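# Unlatch the spring clips so the cover pops open

## Task

Free the spring clips that keep the cover closed along its front seam, until the cover springs open on its own. The task fails if any clip breaks, or if a tool or hand presses too hard on, or digs into, the cover or a clip.

## Robot and tools

Robot: two arms, left_arm (base near y = +0.32 m) and right_arm (base near y = -0.33 m). Each ends in a five-fingered hand: a left hand on left_arm and a right hand on right_arm. A post stands on the floor behind them. Do not hit it, the table or the other arm.

Frames: the scene frame has its origin at table-top height, midway between the arms. +x points out over the table, +z points up, and +y points toward left_arm. Printed poses (end_effector_position in metres, end_effector_quat_wxyz) are in this frame. They can be a few cm off, more at long reach.

Hand point: a point 0.05 m in front of the palm. Its +z runs along the straight fingers, its +y points out of the palm, and its +x runs across the palm. On the right hand +x points away from the thumb; on the left hand it points toward the thumb. Straight fingertips reach about 0.06-0.07 m past the point. A wrist bracket on the little-finger side can also strike things.

The 28-number row (every value in [-1, 1]) runs in this order:
- left_arm dx, dy, dz, rx, ry, rz
- left hand: thumb_turn, thumb_bend, index, middle, ring, little, force_limit, speed
- right_arm dx, dy, dz, rx, ry, rz
- right hand: the same eight numbers

Arm numbers: dx..rz are an offset, not a pose. They count from that arm's current Hand target and run along the Hand target's own axes. 1.0 equals 0.6 m of travel or 180 degrees of turn. rx, ry, rz form a single rotation vector. Send all six as 0 to ask nothing new of an arm.

Hand numbers: -1 means open and +1 means closed. For thumb_turn, +1 brings the thumb in front of the palm. force_limit runs linearly from about 0 N at -1 to 10 N at +1 (15 N for the two thumb motors). speed rises from near zero at -1 to full speed at +0.48 and above. For a soft grip, close with speed -0.94 or lower. No hand number means "unchanged": to keep a hand as it is, repeat the last eight numbers you actually sent it.

execute_actions(actions, cameras): actions is a list of actions, up to 15 per call. Each action is a table of up to 15 rows, one row per 1/30 s step. A table shorter than 15 rows holds its last row. Every row of an action is an offset from the Hand target as it stood when that action began, not from the previous row. Sending the same offset again therefore moves the arm further. Camera images come back only when actions is empty or when cameras names them. Use ["all"] for every camera and [] for none.

move(target, speed, blend, blocking, cameras): drives each hand point along a straight line.
- target is one 28-number row, or a list of up to 15 rows. Every row is an offset from the same starting Hand targets.
- speed is in m/s, 0.002 to 4.3, default 0.25; turning is limited to twice that in rad/s. Give one value, or one per target.
- blend is a corner-rounding radius in metres, used for lists; 0 means stop at each target.
- The whole move is capped at 10 s.
- blocking=false returns after about 0.5 s while the move keeps running.
- The result adds a move: line: done, off_target, moving, held or fault, plus any limits (paced means the pose was clipped, held means steps were withheld).
- The path does not avoid obstacles. Faster moves hit harder, and a target set deeper past a contact presses harder.

wait(seconds): 0 to 3600 s; lets time pass and lets a running move continue. stop(): brakes a running move. zoom_image(camera, region=[x0,y0,x1,y1]): gives a closer look at the newest image of cam_head_left, cam_head_right, cam_high, cam_left_wrist or cam_right_wrist; the region is at most 504x504 pixels. show_instructions(): shows the reference pages. finished_scene(scene=1): ends the scene and cannot be undone. Call it only once the cover stands open with no help from the robot.

Reading results:
- Hand target is your last commanded pose, after clipping; your next offsets count from it.
- A hand often rests 1-3 cm (sometimes 5 cm) short of its target, usually below it. This alone does not mean it has touched something. Send the missing distance as a new offset.
- The controller limits each step's commanded turn to within 40 degrees of the measured orientation.
- hand_measured, hand_stopped_by (moving / target / force / stalled / fault) and hand_load_n list six values in motor order. hand_load_n is positive when something pushes a finger open.
- Joint torques are noisy and offset. Joint velocities show "within noise" when the arm is still.

Things to avoid:
- Forcing clips or pressing hard on the cover: this fails the task.
- Approaching at speed.
- Letting anything fall or leave the table.
- Letting the two hands or arms press on each other, including closing one hand on the other's fingers.
- Overloading fingers.

An arm blocked by something keeps pushing until you command it back past its hand point. Sustained loads or stretched-out arms heat the motors. MOTOR HOT appears at 85 °C, and at 100 °C the arm drops for 30-60 s. Time spent thinking also lets the scene run on.

Each tool is called after "Call:" by a JSON object that holds its "name" and its "arguments", one argument or row to a line.

Reference images:

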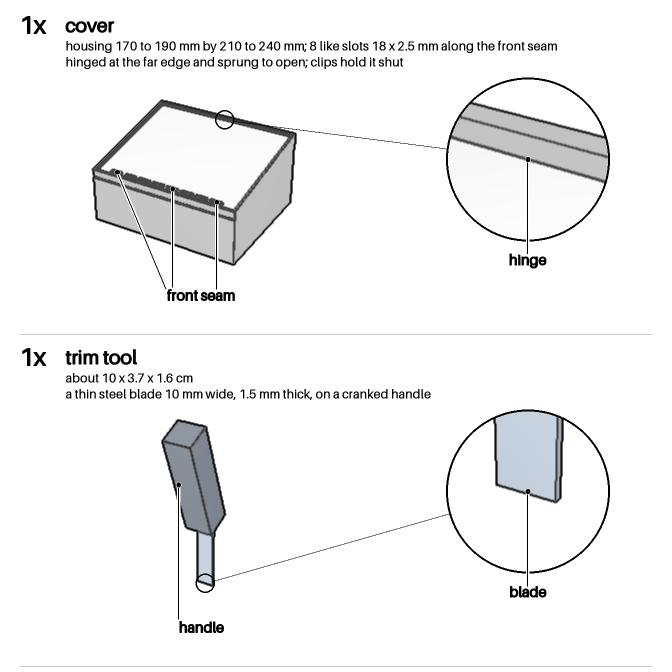

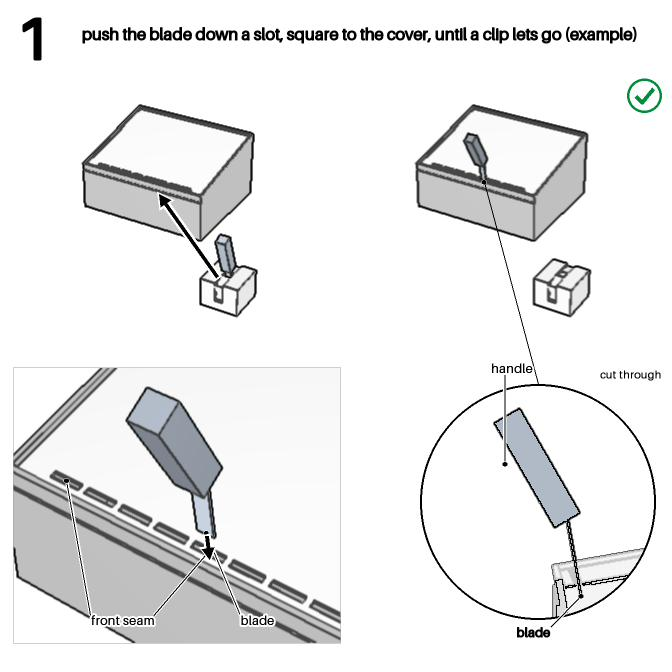

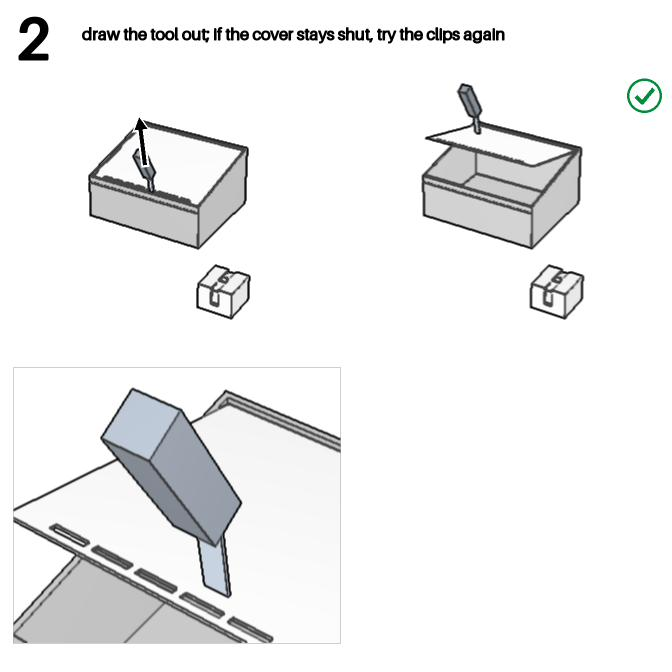

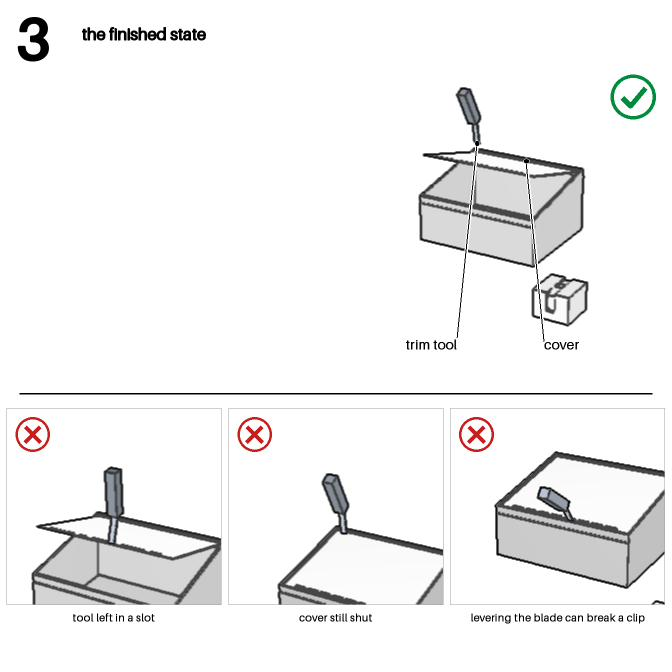

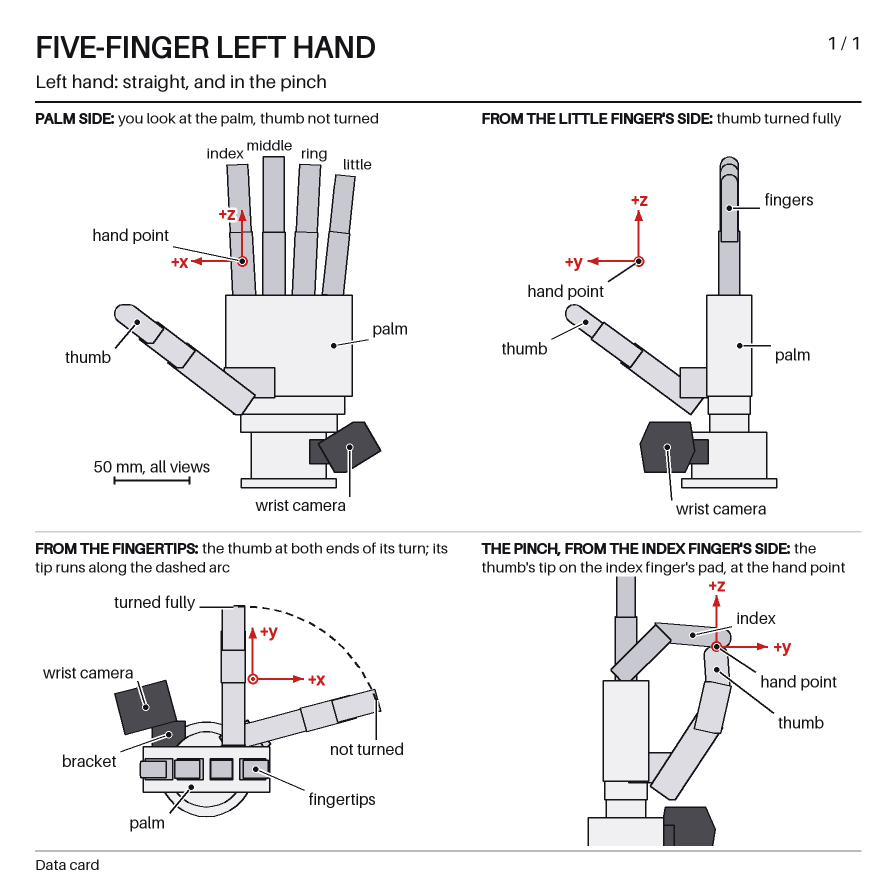

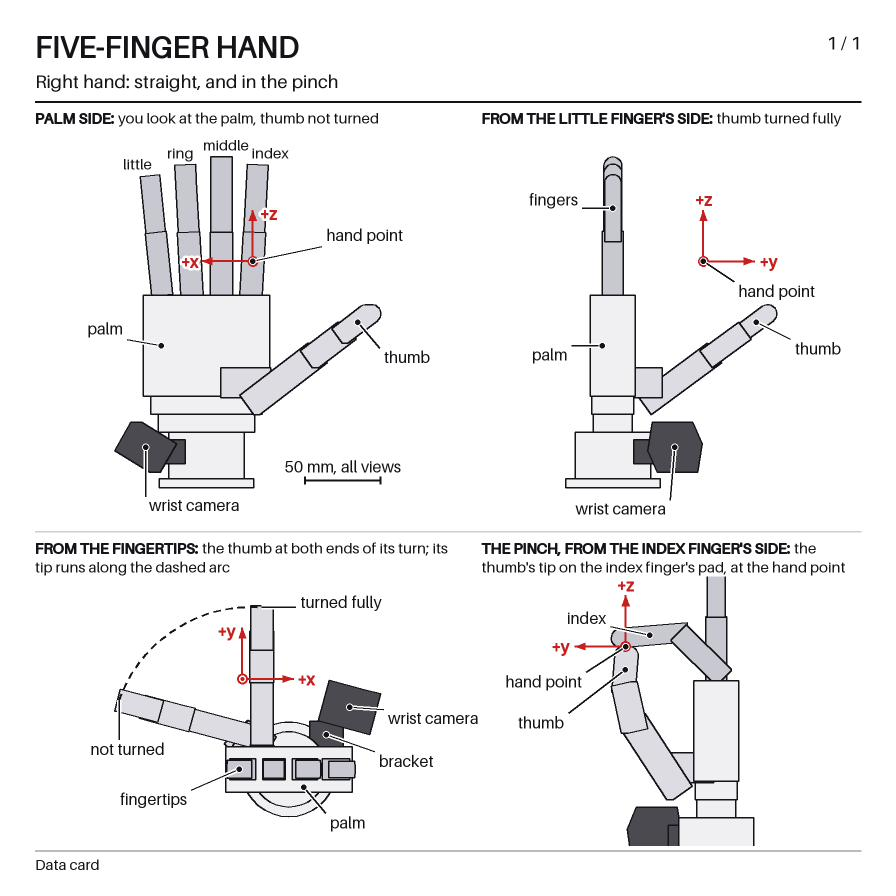

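## Session

Call:
{"name": "execute_actions", "arguments": {
  "actions": []
}}

Scene clock: 0.00 s.
left_arm: end_effector_position=(+0.4370, +0.0081, +0.2956) hand_measured=(-1.000, -1.000, -1.000, -1.000, -1.000, -1.000) hand_load_n=(+0.0, +0.0, +0.0, +0.0, +0.0, +0.0) hand_stopped_by=(target, target, target, target, target, target) hand_force_limit=0.00 hand_speed=-0.80 end_effector_quat_wxyz=(+0.022, +0.998, -0.057, -0.003) | right_arm: end_effector_position=(+0.2745, -0.5546, +0.2268) hand_measured=(-1.000, -1.000, -1.000, -1.000, -1.000, -1.000) hand_load_n=(+0.0, +0.0, +0.0, +0.0, +0.0, +0.0) hand_stopped_by=(target, target, target, target, target, target) hand_force_limit=0.00 hand_speed=-0.80 end_effector_quat_wxyz=(-0.004, +0.684, -0.728, -0.046)
Joint positions: left_arm=[-0.566 1.521 1.538 -1.573 0.041 -2.016] | right_arm=[-0.615 1.543 1.474 -1.592 -0.024 -0.579]
Joint velocities: within noise
Joint torques (N m): no reading
Motor temperatures (°C): left_arm=[32 41 35 30 27 27] | right_arm=[33 30 29 36 38 35]
Heat: left arm: hottest shoulder 41 °C; right arm: hottest wrist yaw 38 °C.
Hand target: left_arm +0.4415, +0.0053, +0.3033; +0.026, +0.998, -0.057, +0.005 | right_arm +0.2791, -0.5580, +0.2315; -0.005, +0.684, -0.728, -0.038

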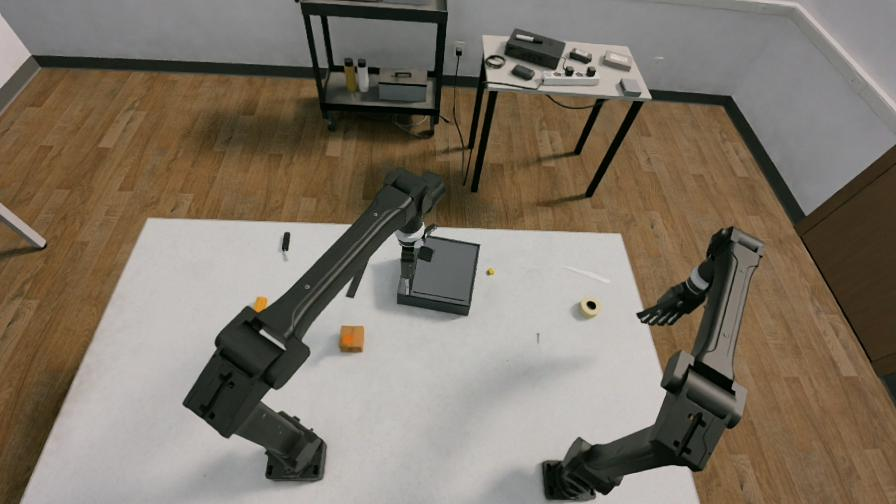

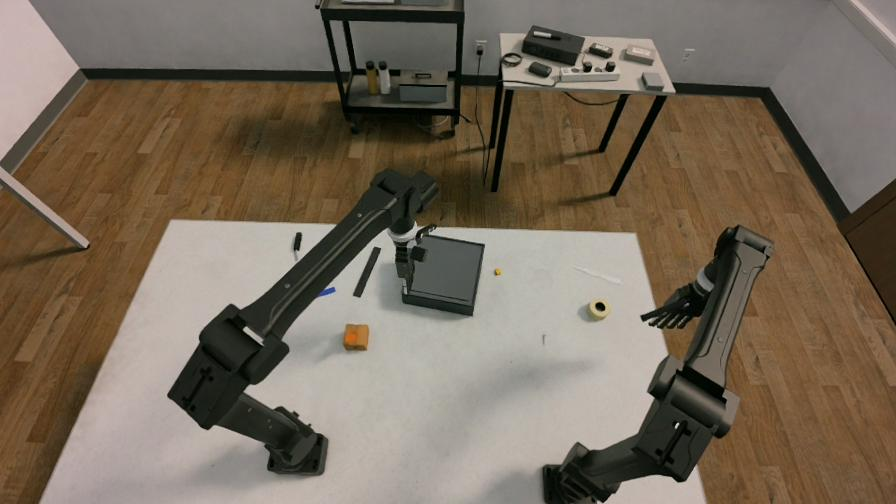

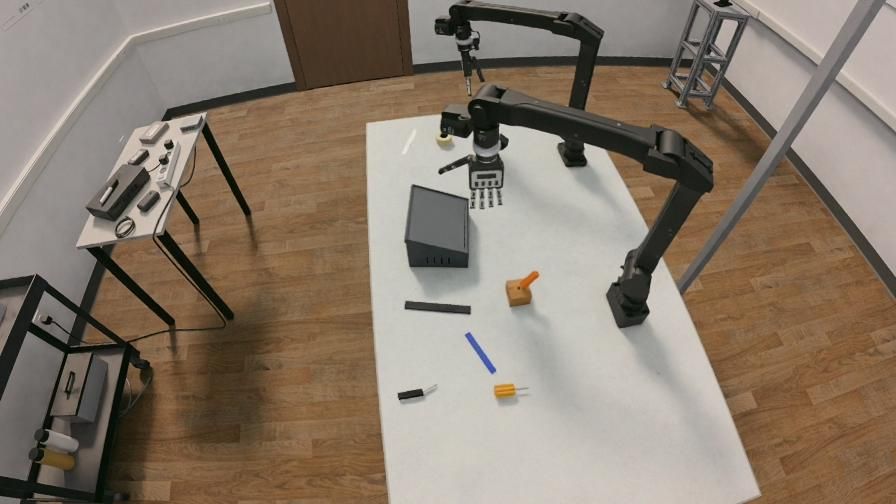

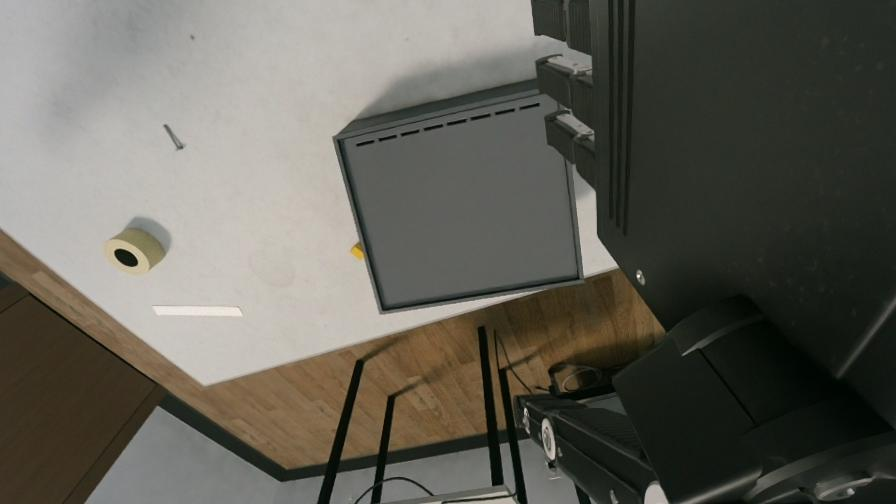

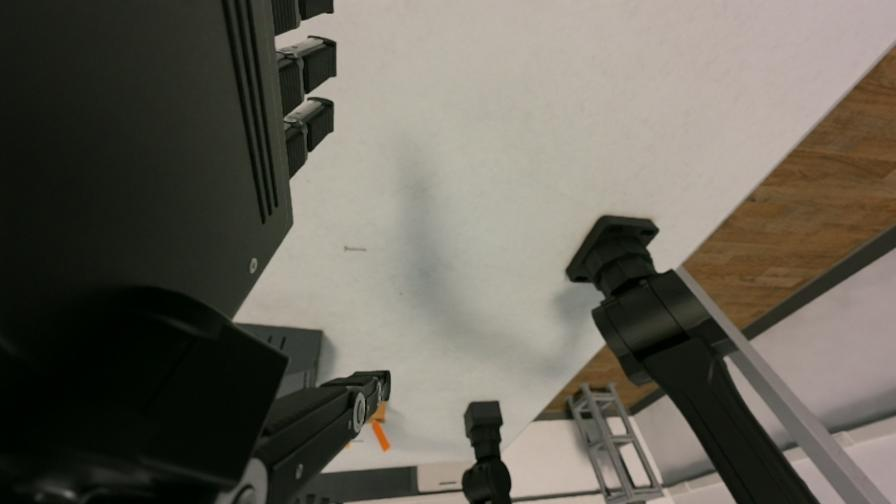

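Call:
{"name": "zoom_image", "arguments": {
  "camera": "cam_high",
  "region": [380, 160, 580, 330]
}}

Call:
{"name": "zoom_image", "arguments": {
  "camera": "cam_head_left",
  "region": [300, 210, 500, 370]
}}

Call:
{"name": "zoom_image", "arguments": {
  "camera": "cam_head_right",
  "region": [300, 210, 500, 370]
}}

Call:
{"name": "zoom_image", "arguments": {
  "camera": "cam_left_wrist",
  "region": [300, 50, 620, 330]
}}

Scaled by 2.520 from the camera's image (finer frame: 1280x720).

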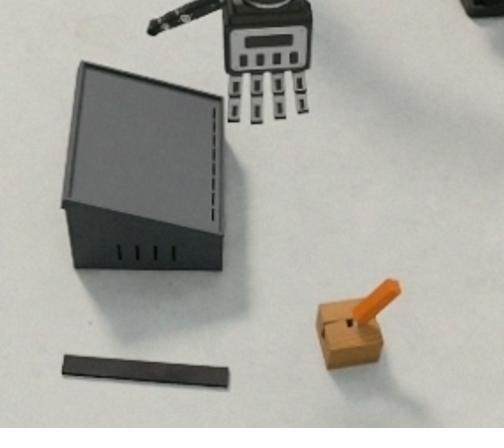

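Scaled by 2.520 from the camera's image (finer frame: 1280x720).

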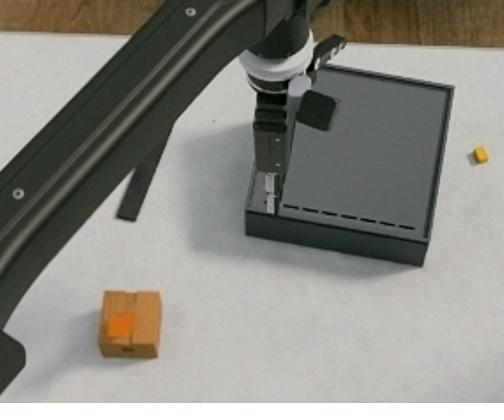

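Scaled by 2.520 from the camera's image (finer frame: 1280x720).

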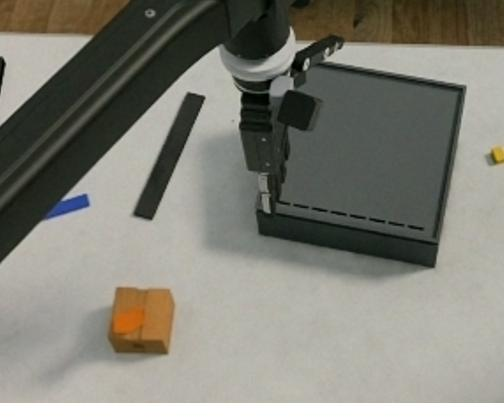

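Scaled by 1.575 from the camera's image (finer frame: 1280x720).

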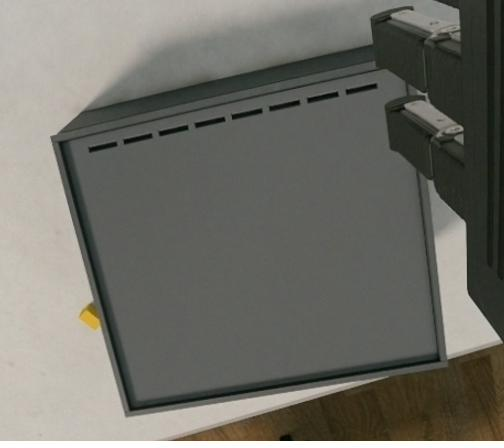

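Call:
{"name": "move", "arguments": {
  "target": [-0.3955,-0.2114,-0.0611,0,0,0,-1,-1,-1,-1,-1,-1,0,-0.8,0,0,0,0,0,0,-1,-1,-1,-1,-1,-1,0,-0.8],
  "cameras": ["all"]
}}

Scene clock: 11.33 s.
left_arm: end_effector_position=(+0.2213, +0.1581, +0.3319) hand_measured=(-1.000, -1.000, -1.000, -1.000, -1.000, -1.000) hand_load_n=(+0.0, +0.0, +0.0, +0.0, +0.0, +0.0) hand_stopped_by=(target, target, target, target, target, target) hand_force_limit=0.00 hand_speed=-0.80 end_effector_quat_wxyz=(+0.060, +0.994, -0.058, +0.068) | right_arm: end_effector_position=(+0.2745, -0.5546, +0.2268) hand_measured=(-1.000, -1.000, -1.000, -1.000, -1.000, -1.000) hand_load_n=(+0.0, +0.0, +0.0, +0.0, +0.5, +0.0) hand_stopped_by=(target, target, target, target, target, target) hand_force_limit=0.00 hand_speed=-0.80 end_effector_quat_wxyz=(-0.004, +0.684, -0.728, -0.046)
Joint positions: left_arm=[-0.486 0.724 1.015 -1.689 0.054 -1.937] | right_arm=[-0.615 1.543 1.474 -1.592 -0.024 -0.579]
Joint torques (N m): left_arm=[0.44 -0.73 7.94 -0.12 0.21 -0.01] | right_arm=[-0.03 -12.45 8.75 -0.62 -0.11 0.08]
Heat: left arm: hottest shoulder 41 °C; right arm: hottest wrist yaw 37 °C.
Hand target: left_arm +0.2200, +0.1599, +0.3305; +0.026, +0.998, -0.057, +0.004 | right_arm +0.2791, -0.5580, +0.2315; -0.005, +0.684, -0.728, -0.038
Off the commanded pose: left_arm 0.003 m, 8 deg | right_arm 0.007 m, 1 deg.
joint sent to its limit (left arm) — joint 4 (wrist pitch), lower limit. The joint targets are off in orientation, not in position.
move: off_target (left_arm)
cam_left_wrist: T_world_to_cam=[[0.37438, 0.92664, -0.03438, -0.22168], [0.65874, -0.23968, 0.71317, -0.35687], [0.65261, -0.28964, -0.70014, 0.247]] pos_world=[0.15688, 0.19142, 0.41983]

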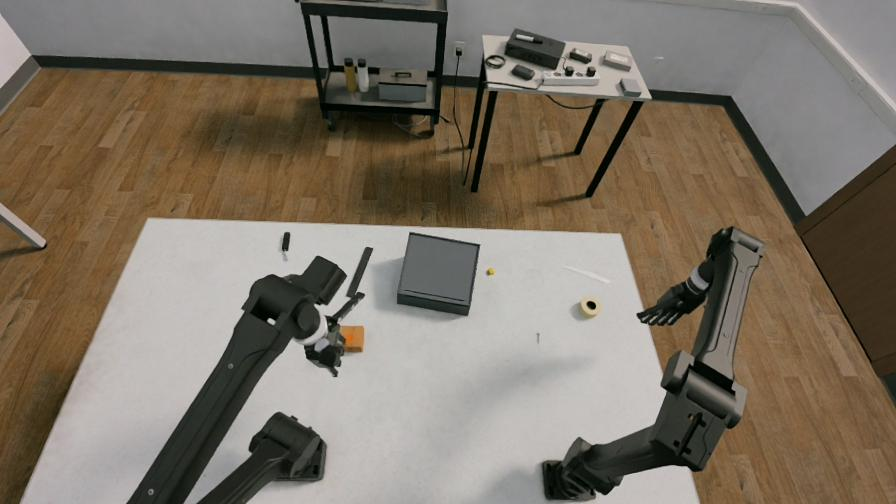

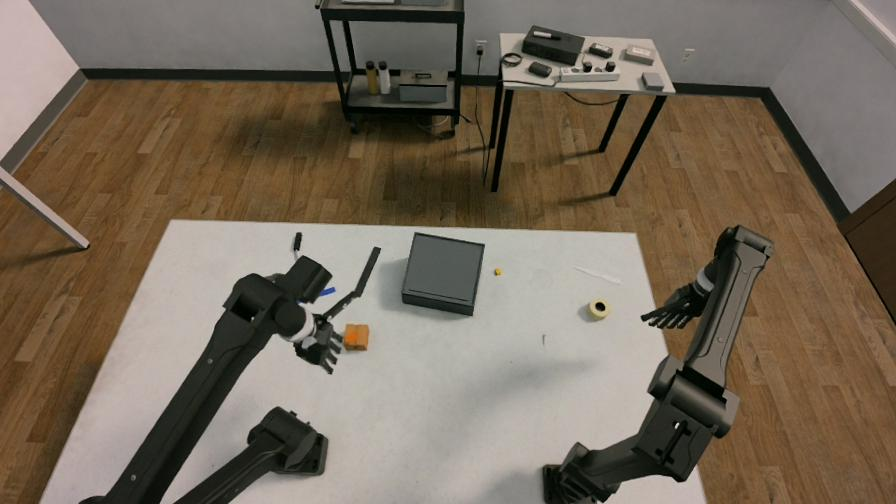

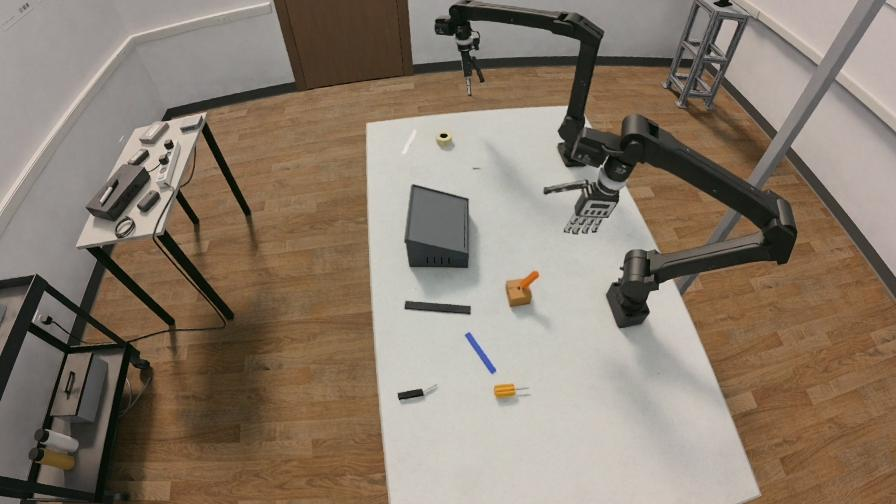

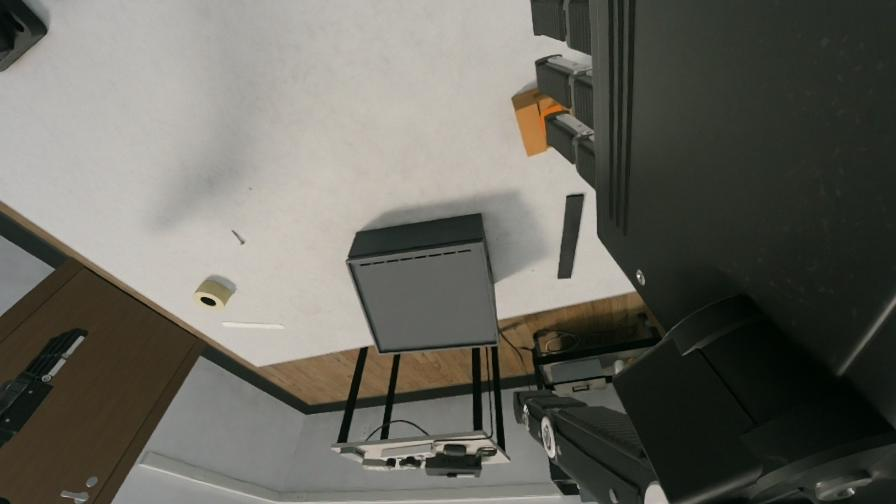

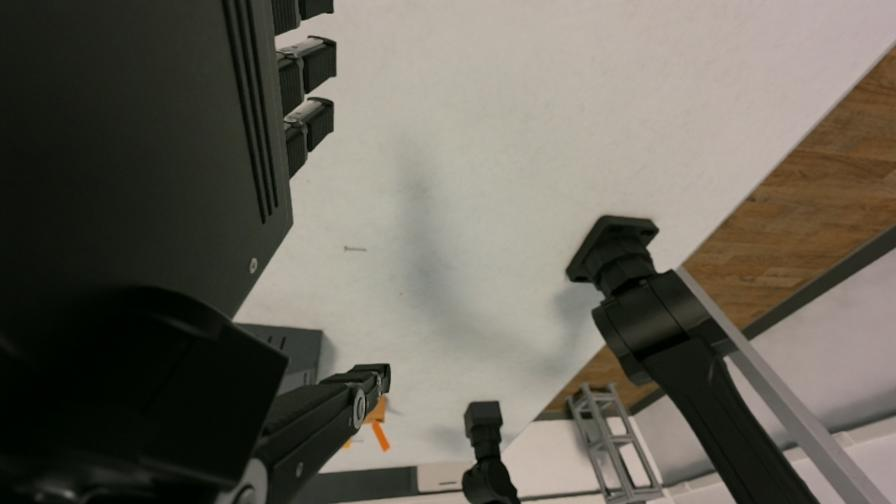

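Call:
{"name": "zoom_image", "arguments": {
  "camera": "cam_head_left",
  "region": [320, 220, 500, 370]
}}

Call:
{"name": "zoom_image", "arguments": {
  "camera": "cam_head_left",
  "region": [330, 310, 380, 360]
}}

Call:
{"name": "zoom_image", "arguments": {
  "camera": "cam_head_right",
  "region": [330, 310, 380, 360]
}}

Call:
{"name": "zoom_image", "arguments": {
  "camera": "cam_high",
  "region": [490, 260, 550, 320]
}}

Call:
{"name": "zoom_image", "arguments": {
  "camera": "cam_right_wrist",
  "region": [340, 380, 420, 460]
}}

Scaled by 2.800 from the camera's image (finer frame: 1280x720).

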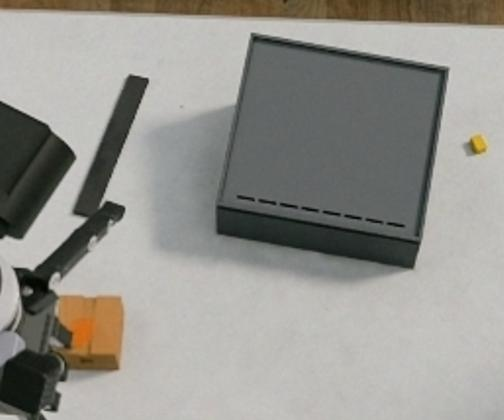

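Scaled by 10.080 from the camera's image (finer frame: 1280x720).

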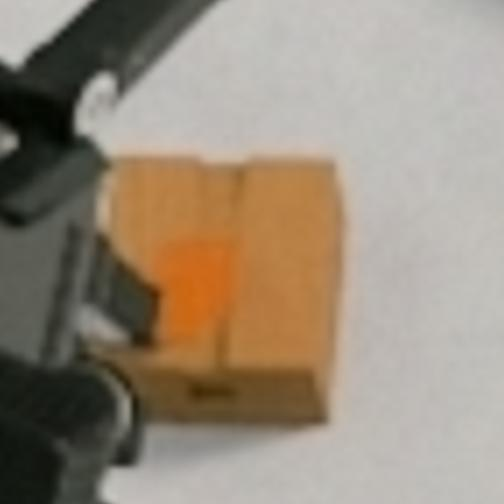

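Scaled by 10.080 from the camera's image (finer frame: 1280x720).

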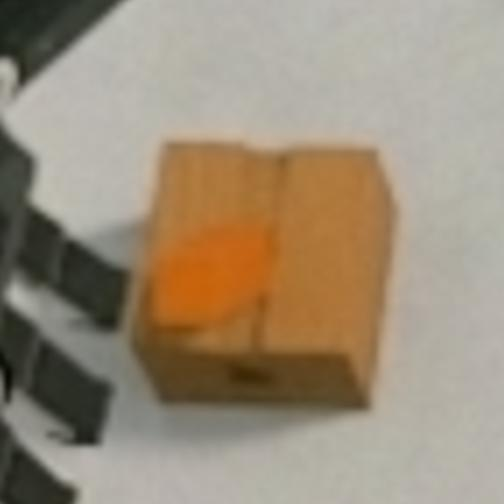

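Scaled by 8.400 from the camera's image (finer frame: 1280x720).

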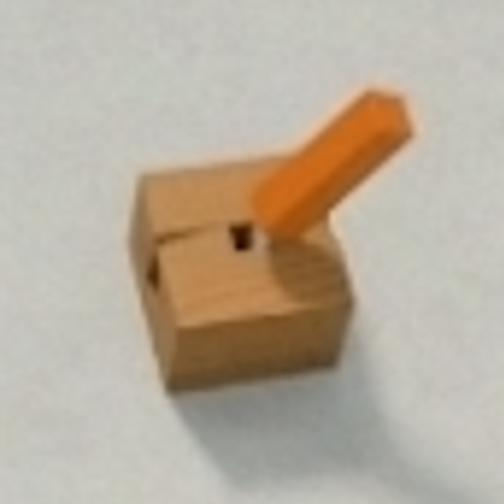

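Scaled by 6.300 from the camera's image (finer frame: 1280x720).

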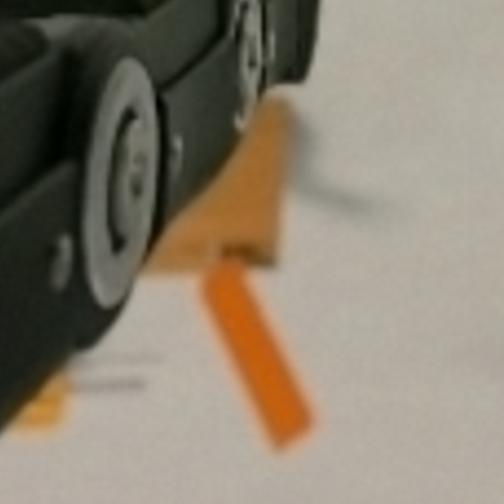

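Call:
{"name": "move", "arguments": {
  "target": [
    [0.016,-0.739,-0.038,0,0,0,-1,-1,-1,-1,-1,-1,0,-0.8,-0.188,-0.018,-0.104,0.232,0.0905,-0.424,1,-1,-1,-1,-1,-1,0,-0.2],
    [0.016,-0.739,-0.038,0,0,0,-1,-1,-1,-1,-1,-1,0,-0.8,-0.568,0.0035,-0.047,0.431,0.0875,-0.659,1,-1,-1,-1,-1,-1,0,-0.2],
    [0.016,-0.739,-0.038,0,0,0,-1,-1,-1,-1,-1,-1,0,-0.8,-0.924,0.071,0.0775,-0.636,-0.025,0.671,1,-1,-1,-1,-1,-1,0,-0.2]
  ],
  "blend": [0.04,0.04,0],
  "speed": 0.3,
  "cameras": ["all"]
}}

Scene clock: 29.23 s.
left_arm: end_effector_position=(+0.2772, +0.5910, +0.3197) hand_measured=(-1.000, -1.000, -1.000, -1.000, -1.000, -1.000) hand_load_n=(+0.0, +0.0, +0.0, +0.0, +0.0, +0.0) hand_stopped_by=(target, target, target, target, target, target) hand_force_limit=0.00 hand_speed=-0.80 end_effector_quat_wxyz=(+0.032, +0.998, -0.054, +0.003) | right_arm: end_effector_position=(+0.2740, -0.0032, +0.2188) hand_measured=(+1.000, -1.000, -1.000, -1.000, -1.000, -1.000) hand_load_n=(+0.5, +0.0, +0.0, +0.0, +0.0, +0.0) hand_stopped_by=(target, target, target, target, target, target) hand_force_limit=0.00 hand_speed=-0.20 end_effector_quat_wxyz=(+0.470, -0.447, -0.552, -0.525)
Joint positions: left_arm=[0.994 1.425 1.491 -1.689 0.037 -0.46] | right_arm=[0.53 1.129 0.371 0.741 -1.117 -1.746]
Joint torques (N m): left_arm=[0.21 -10.17 10.88 -0.51 0.02 -0.01] | right_arm=[0.79 -5.13 6.5 1.78 -0.21 0.14]
Heat: left arm: hottest shoulder 41 °C; right arm: hottest wrist yaw 37 °C.
Hand target: left_arm +0.2800, +0.6000, +0.3308; +0.026, +0.998, -0.057, +0.004 | right_arm +0.2699, -0.0001, +0.2203; +0.474, -0.441, -0.553, -0.524
Off the commanded pose: left_arm 0.015 m, 1 deg | right_arm 0.005 m, 1 deg.
joint sent to its limit (left arm) — joint 4 (wrist pitch), lower limit. The joint targets still meet the commanded pose.
move: off_target (left_arm)
cam_left_wrist: T_world_to_cam=[[0.3661, 0.93034, -0.02114, -0.64835], [0.74351, -0.27876, 0.60785, -0.24795], [0.55961, -0.23825, -0.79377, 0.35264]] pos_world=[0.22437, 0.61808, 0.41692]
cam_right_wrist: T_world_to_cam=[[0.92822, 0.02512, 0.37118, -0.33656], [0.30692, -0.61554, -0.72588, 0.05381], [0.21024, 0.7877, -0.57907, 0.18458]] pos_world=[0.25708, -0.10382, 0.27086]

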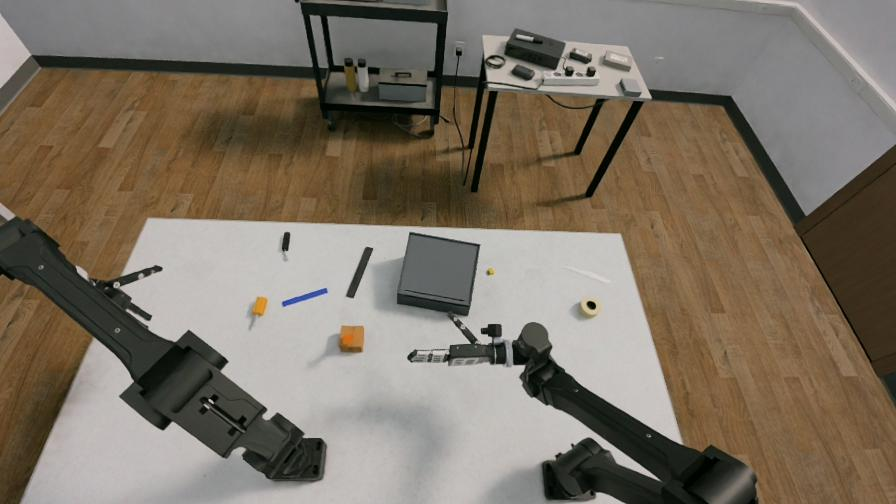

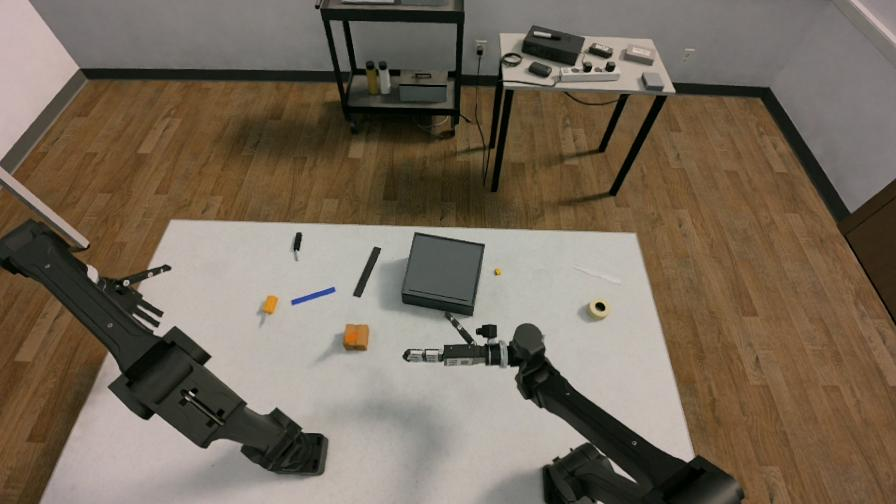

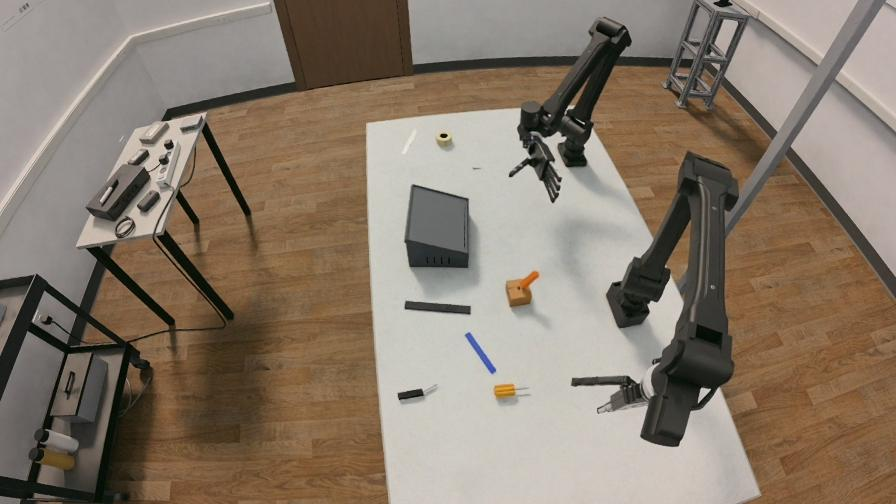

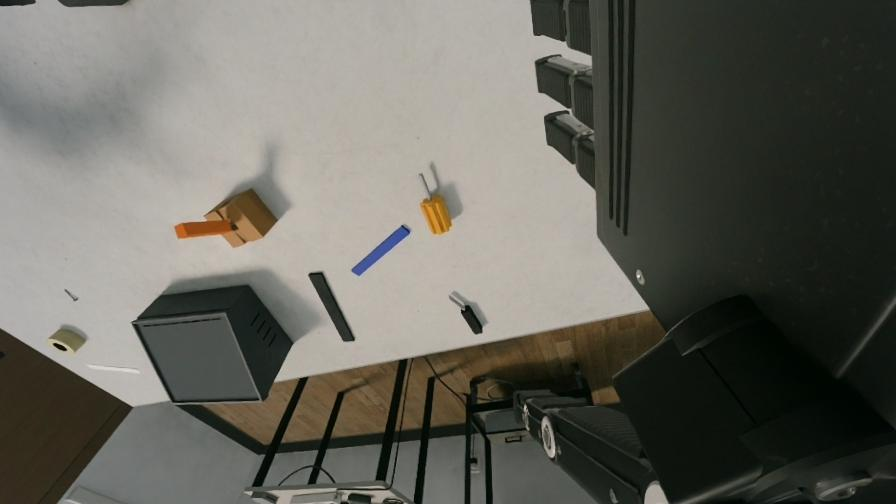

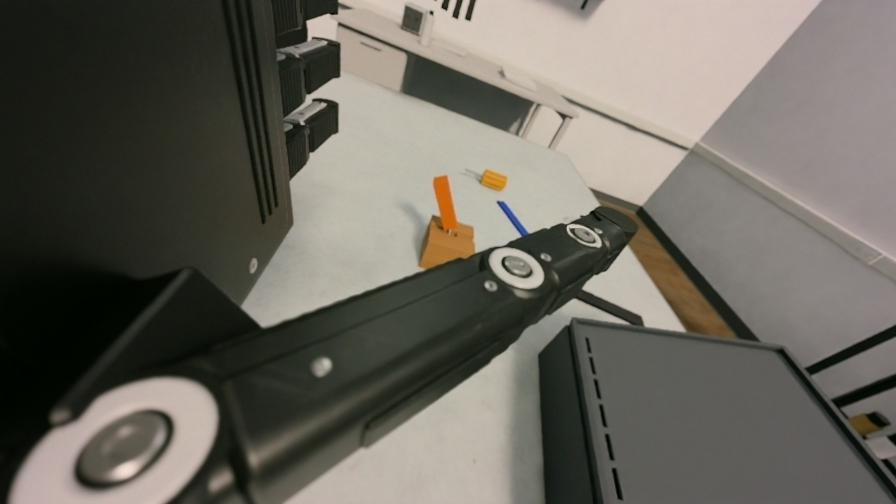

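Call:
{"name": "zoom_image", "arguments": {
  "camera": "cam_right_wrist",
  "region": [390, 160, 500, 280]
}}

Call:
{"name": "zoom_image", "arguments": {
  "camera": "cam_left_wrist",
  "region": [160, 170, 300, 270]
}}

Call:
{"name": "zoom_image", "arguments": {
  "camera": "cam_head_left",
  "region": [325, 310, 385, 370]
}}

Call:
{"name": "zoom_image", "arguments": {
  "camera": "cam_head_right",
  "region": [325, 310, 385, 370]
}}

Call:
{"name": "zoom_image", "arguments": {
  "camera": "cam_high",
  "region": [490, 260, 550, 320]
}}

Scaled by 4.200 from the camera's image (finer frame: 1280x720).

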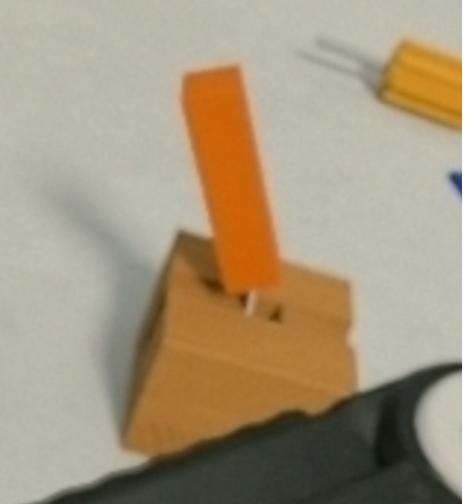

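Scaled by 3.600 from the camera's image (finer frame: 1280x720).

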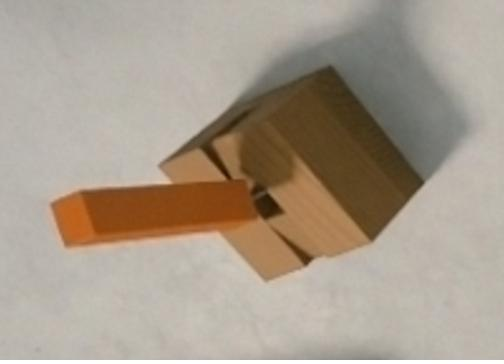

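Scaled by 8.400 from the camera's image (finer frame: 1280x720).

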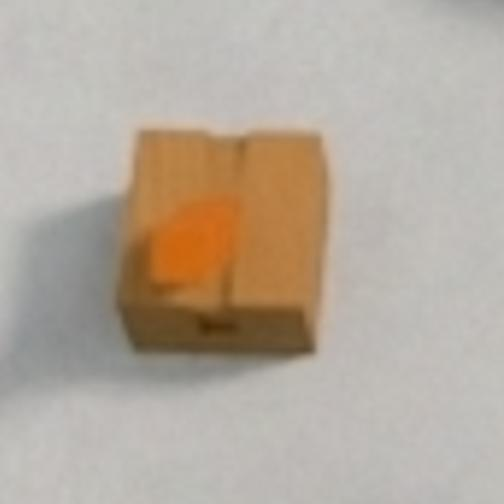

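Scaled by 8.400 from the camera's image (finer frame: 1280x720).

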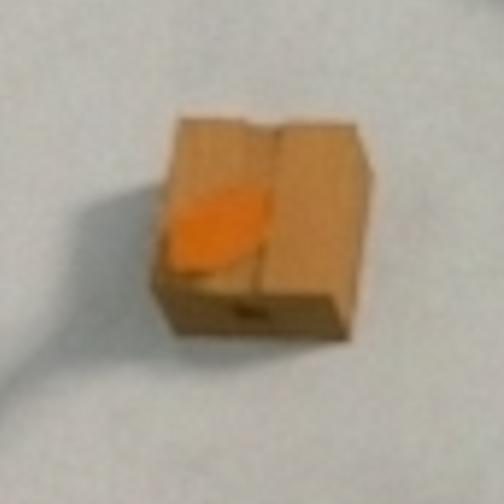

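Scaled by 8.400 from the camera's image (finer frame: 1280x720).

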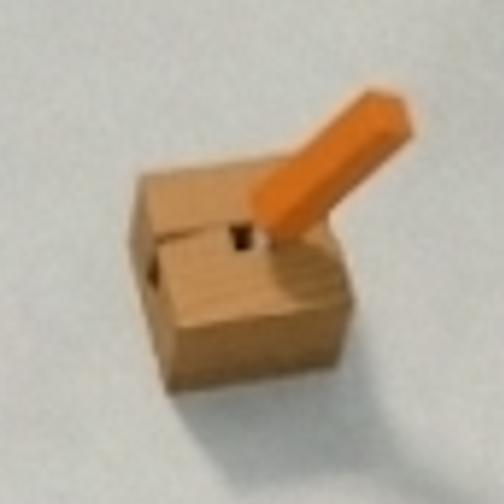

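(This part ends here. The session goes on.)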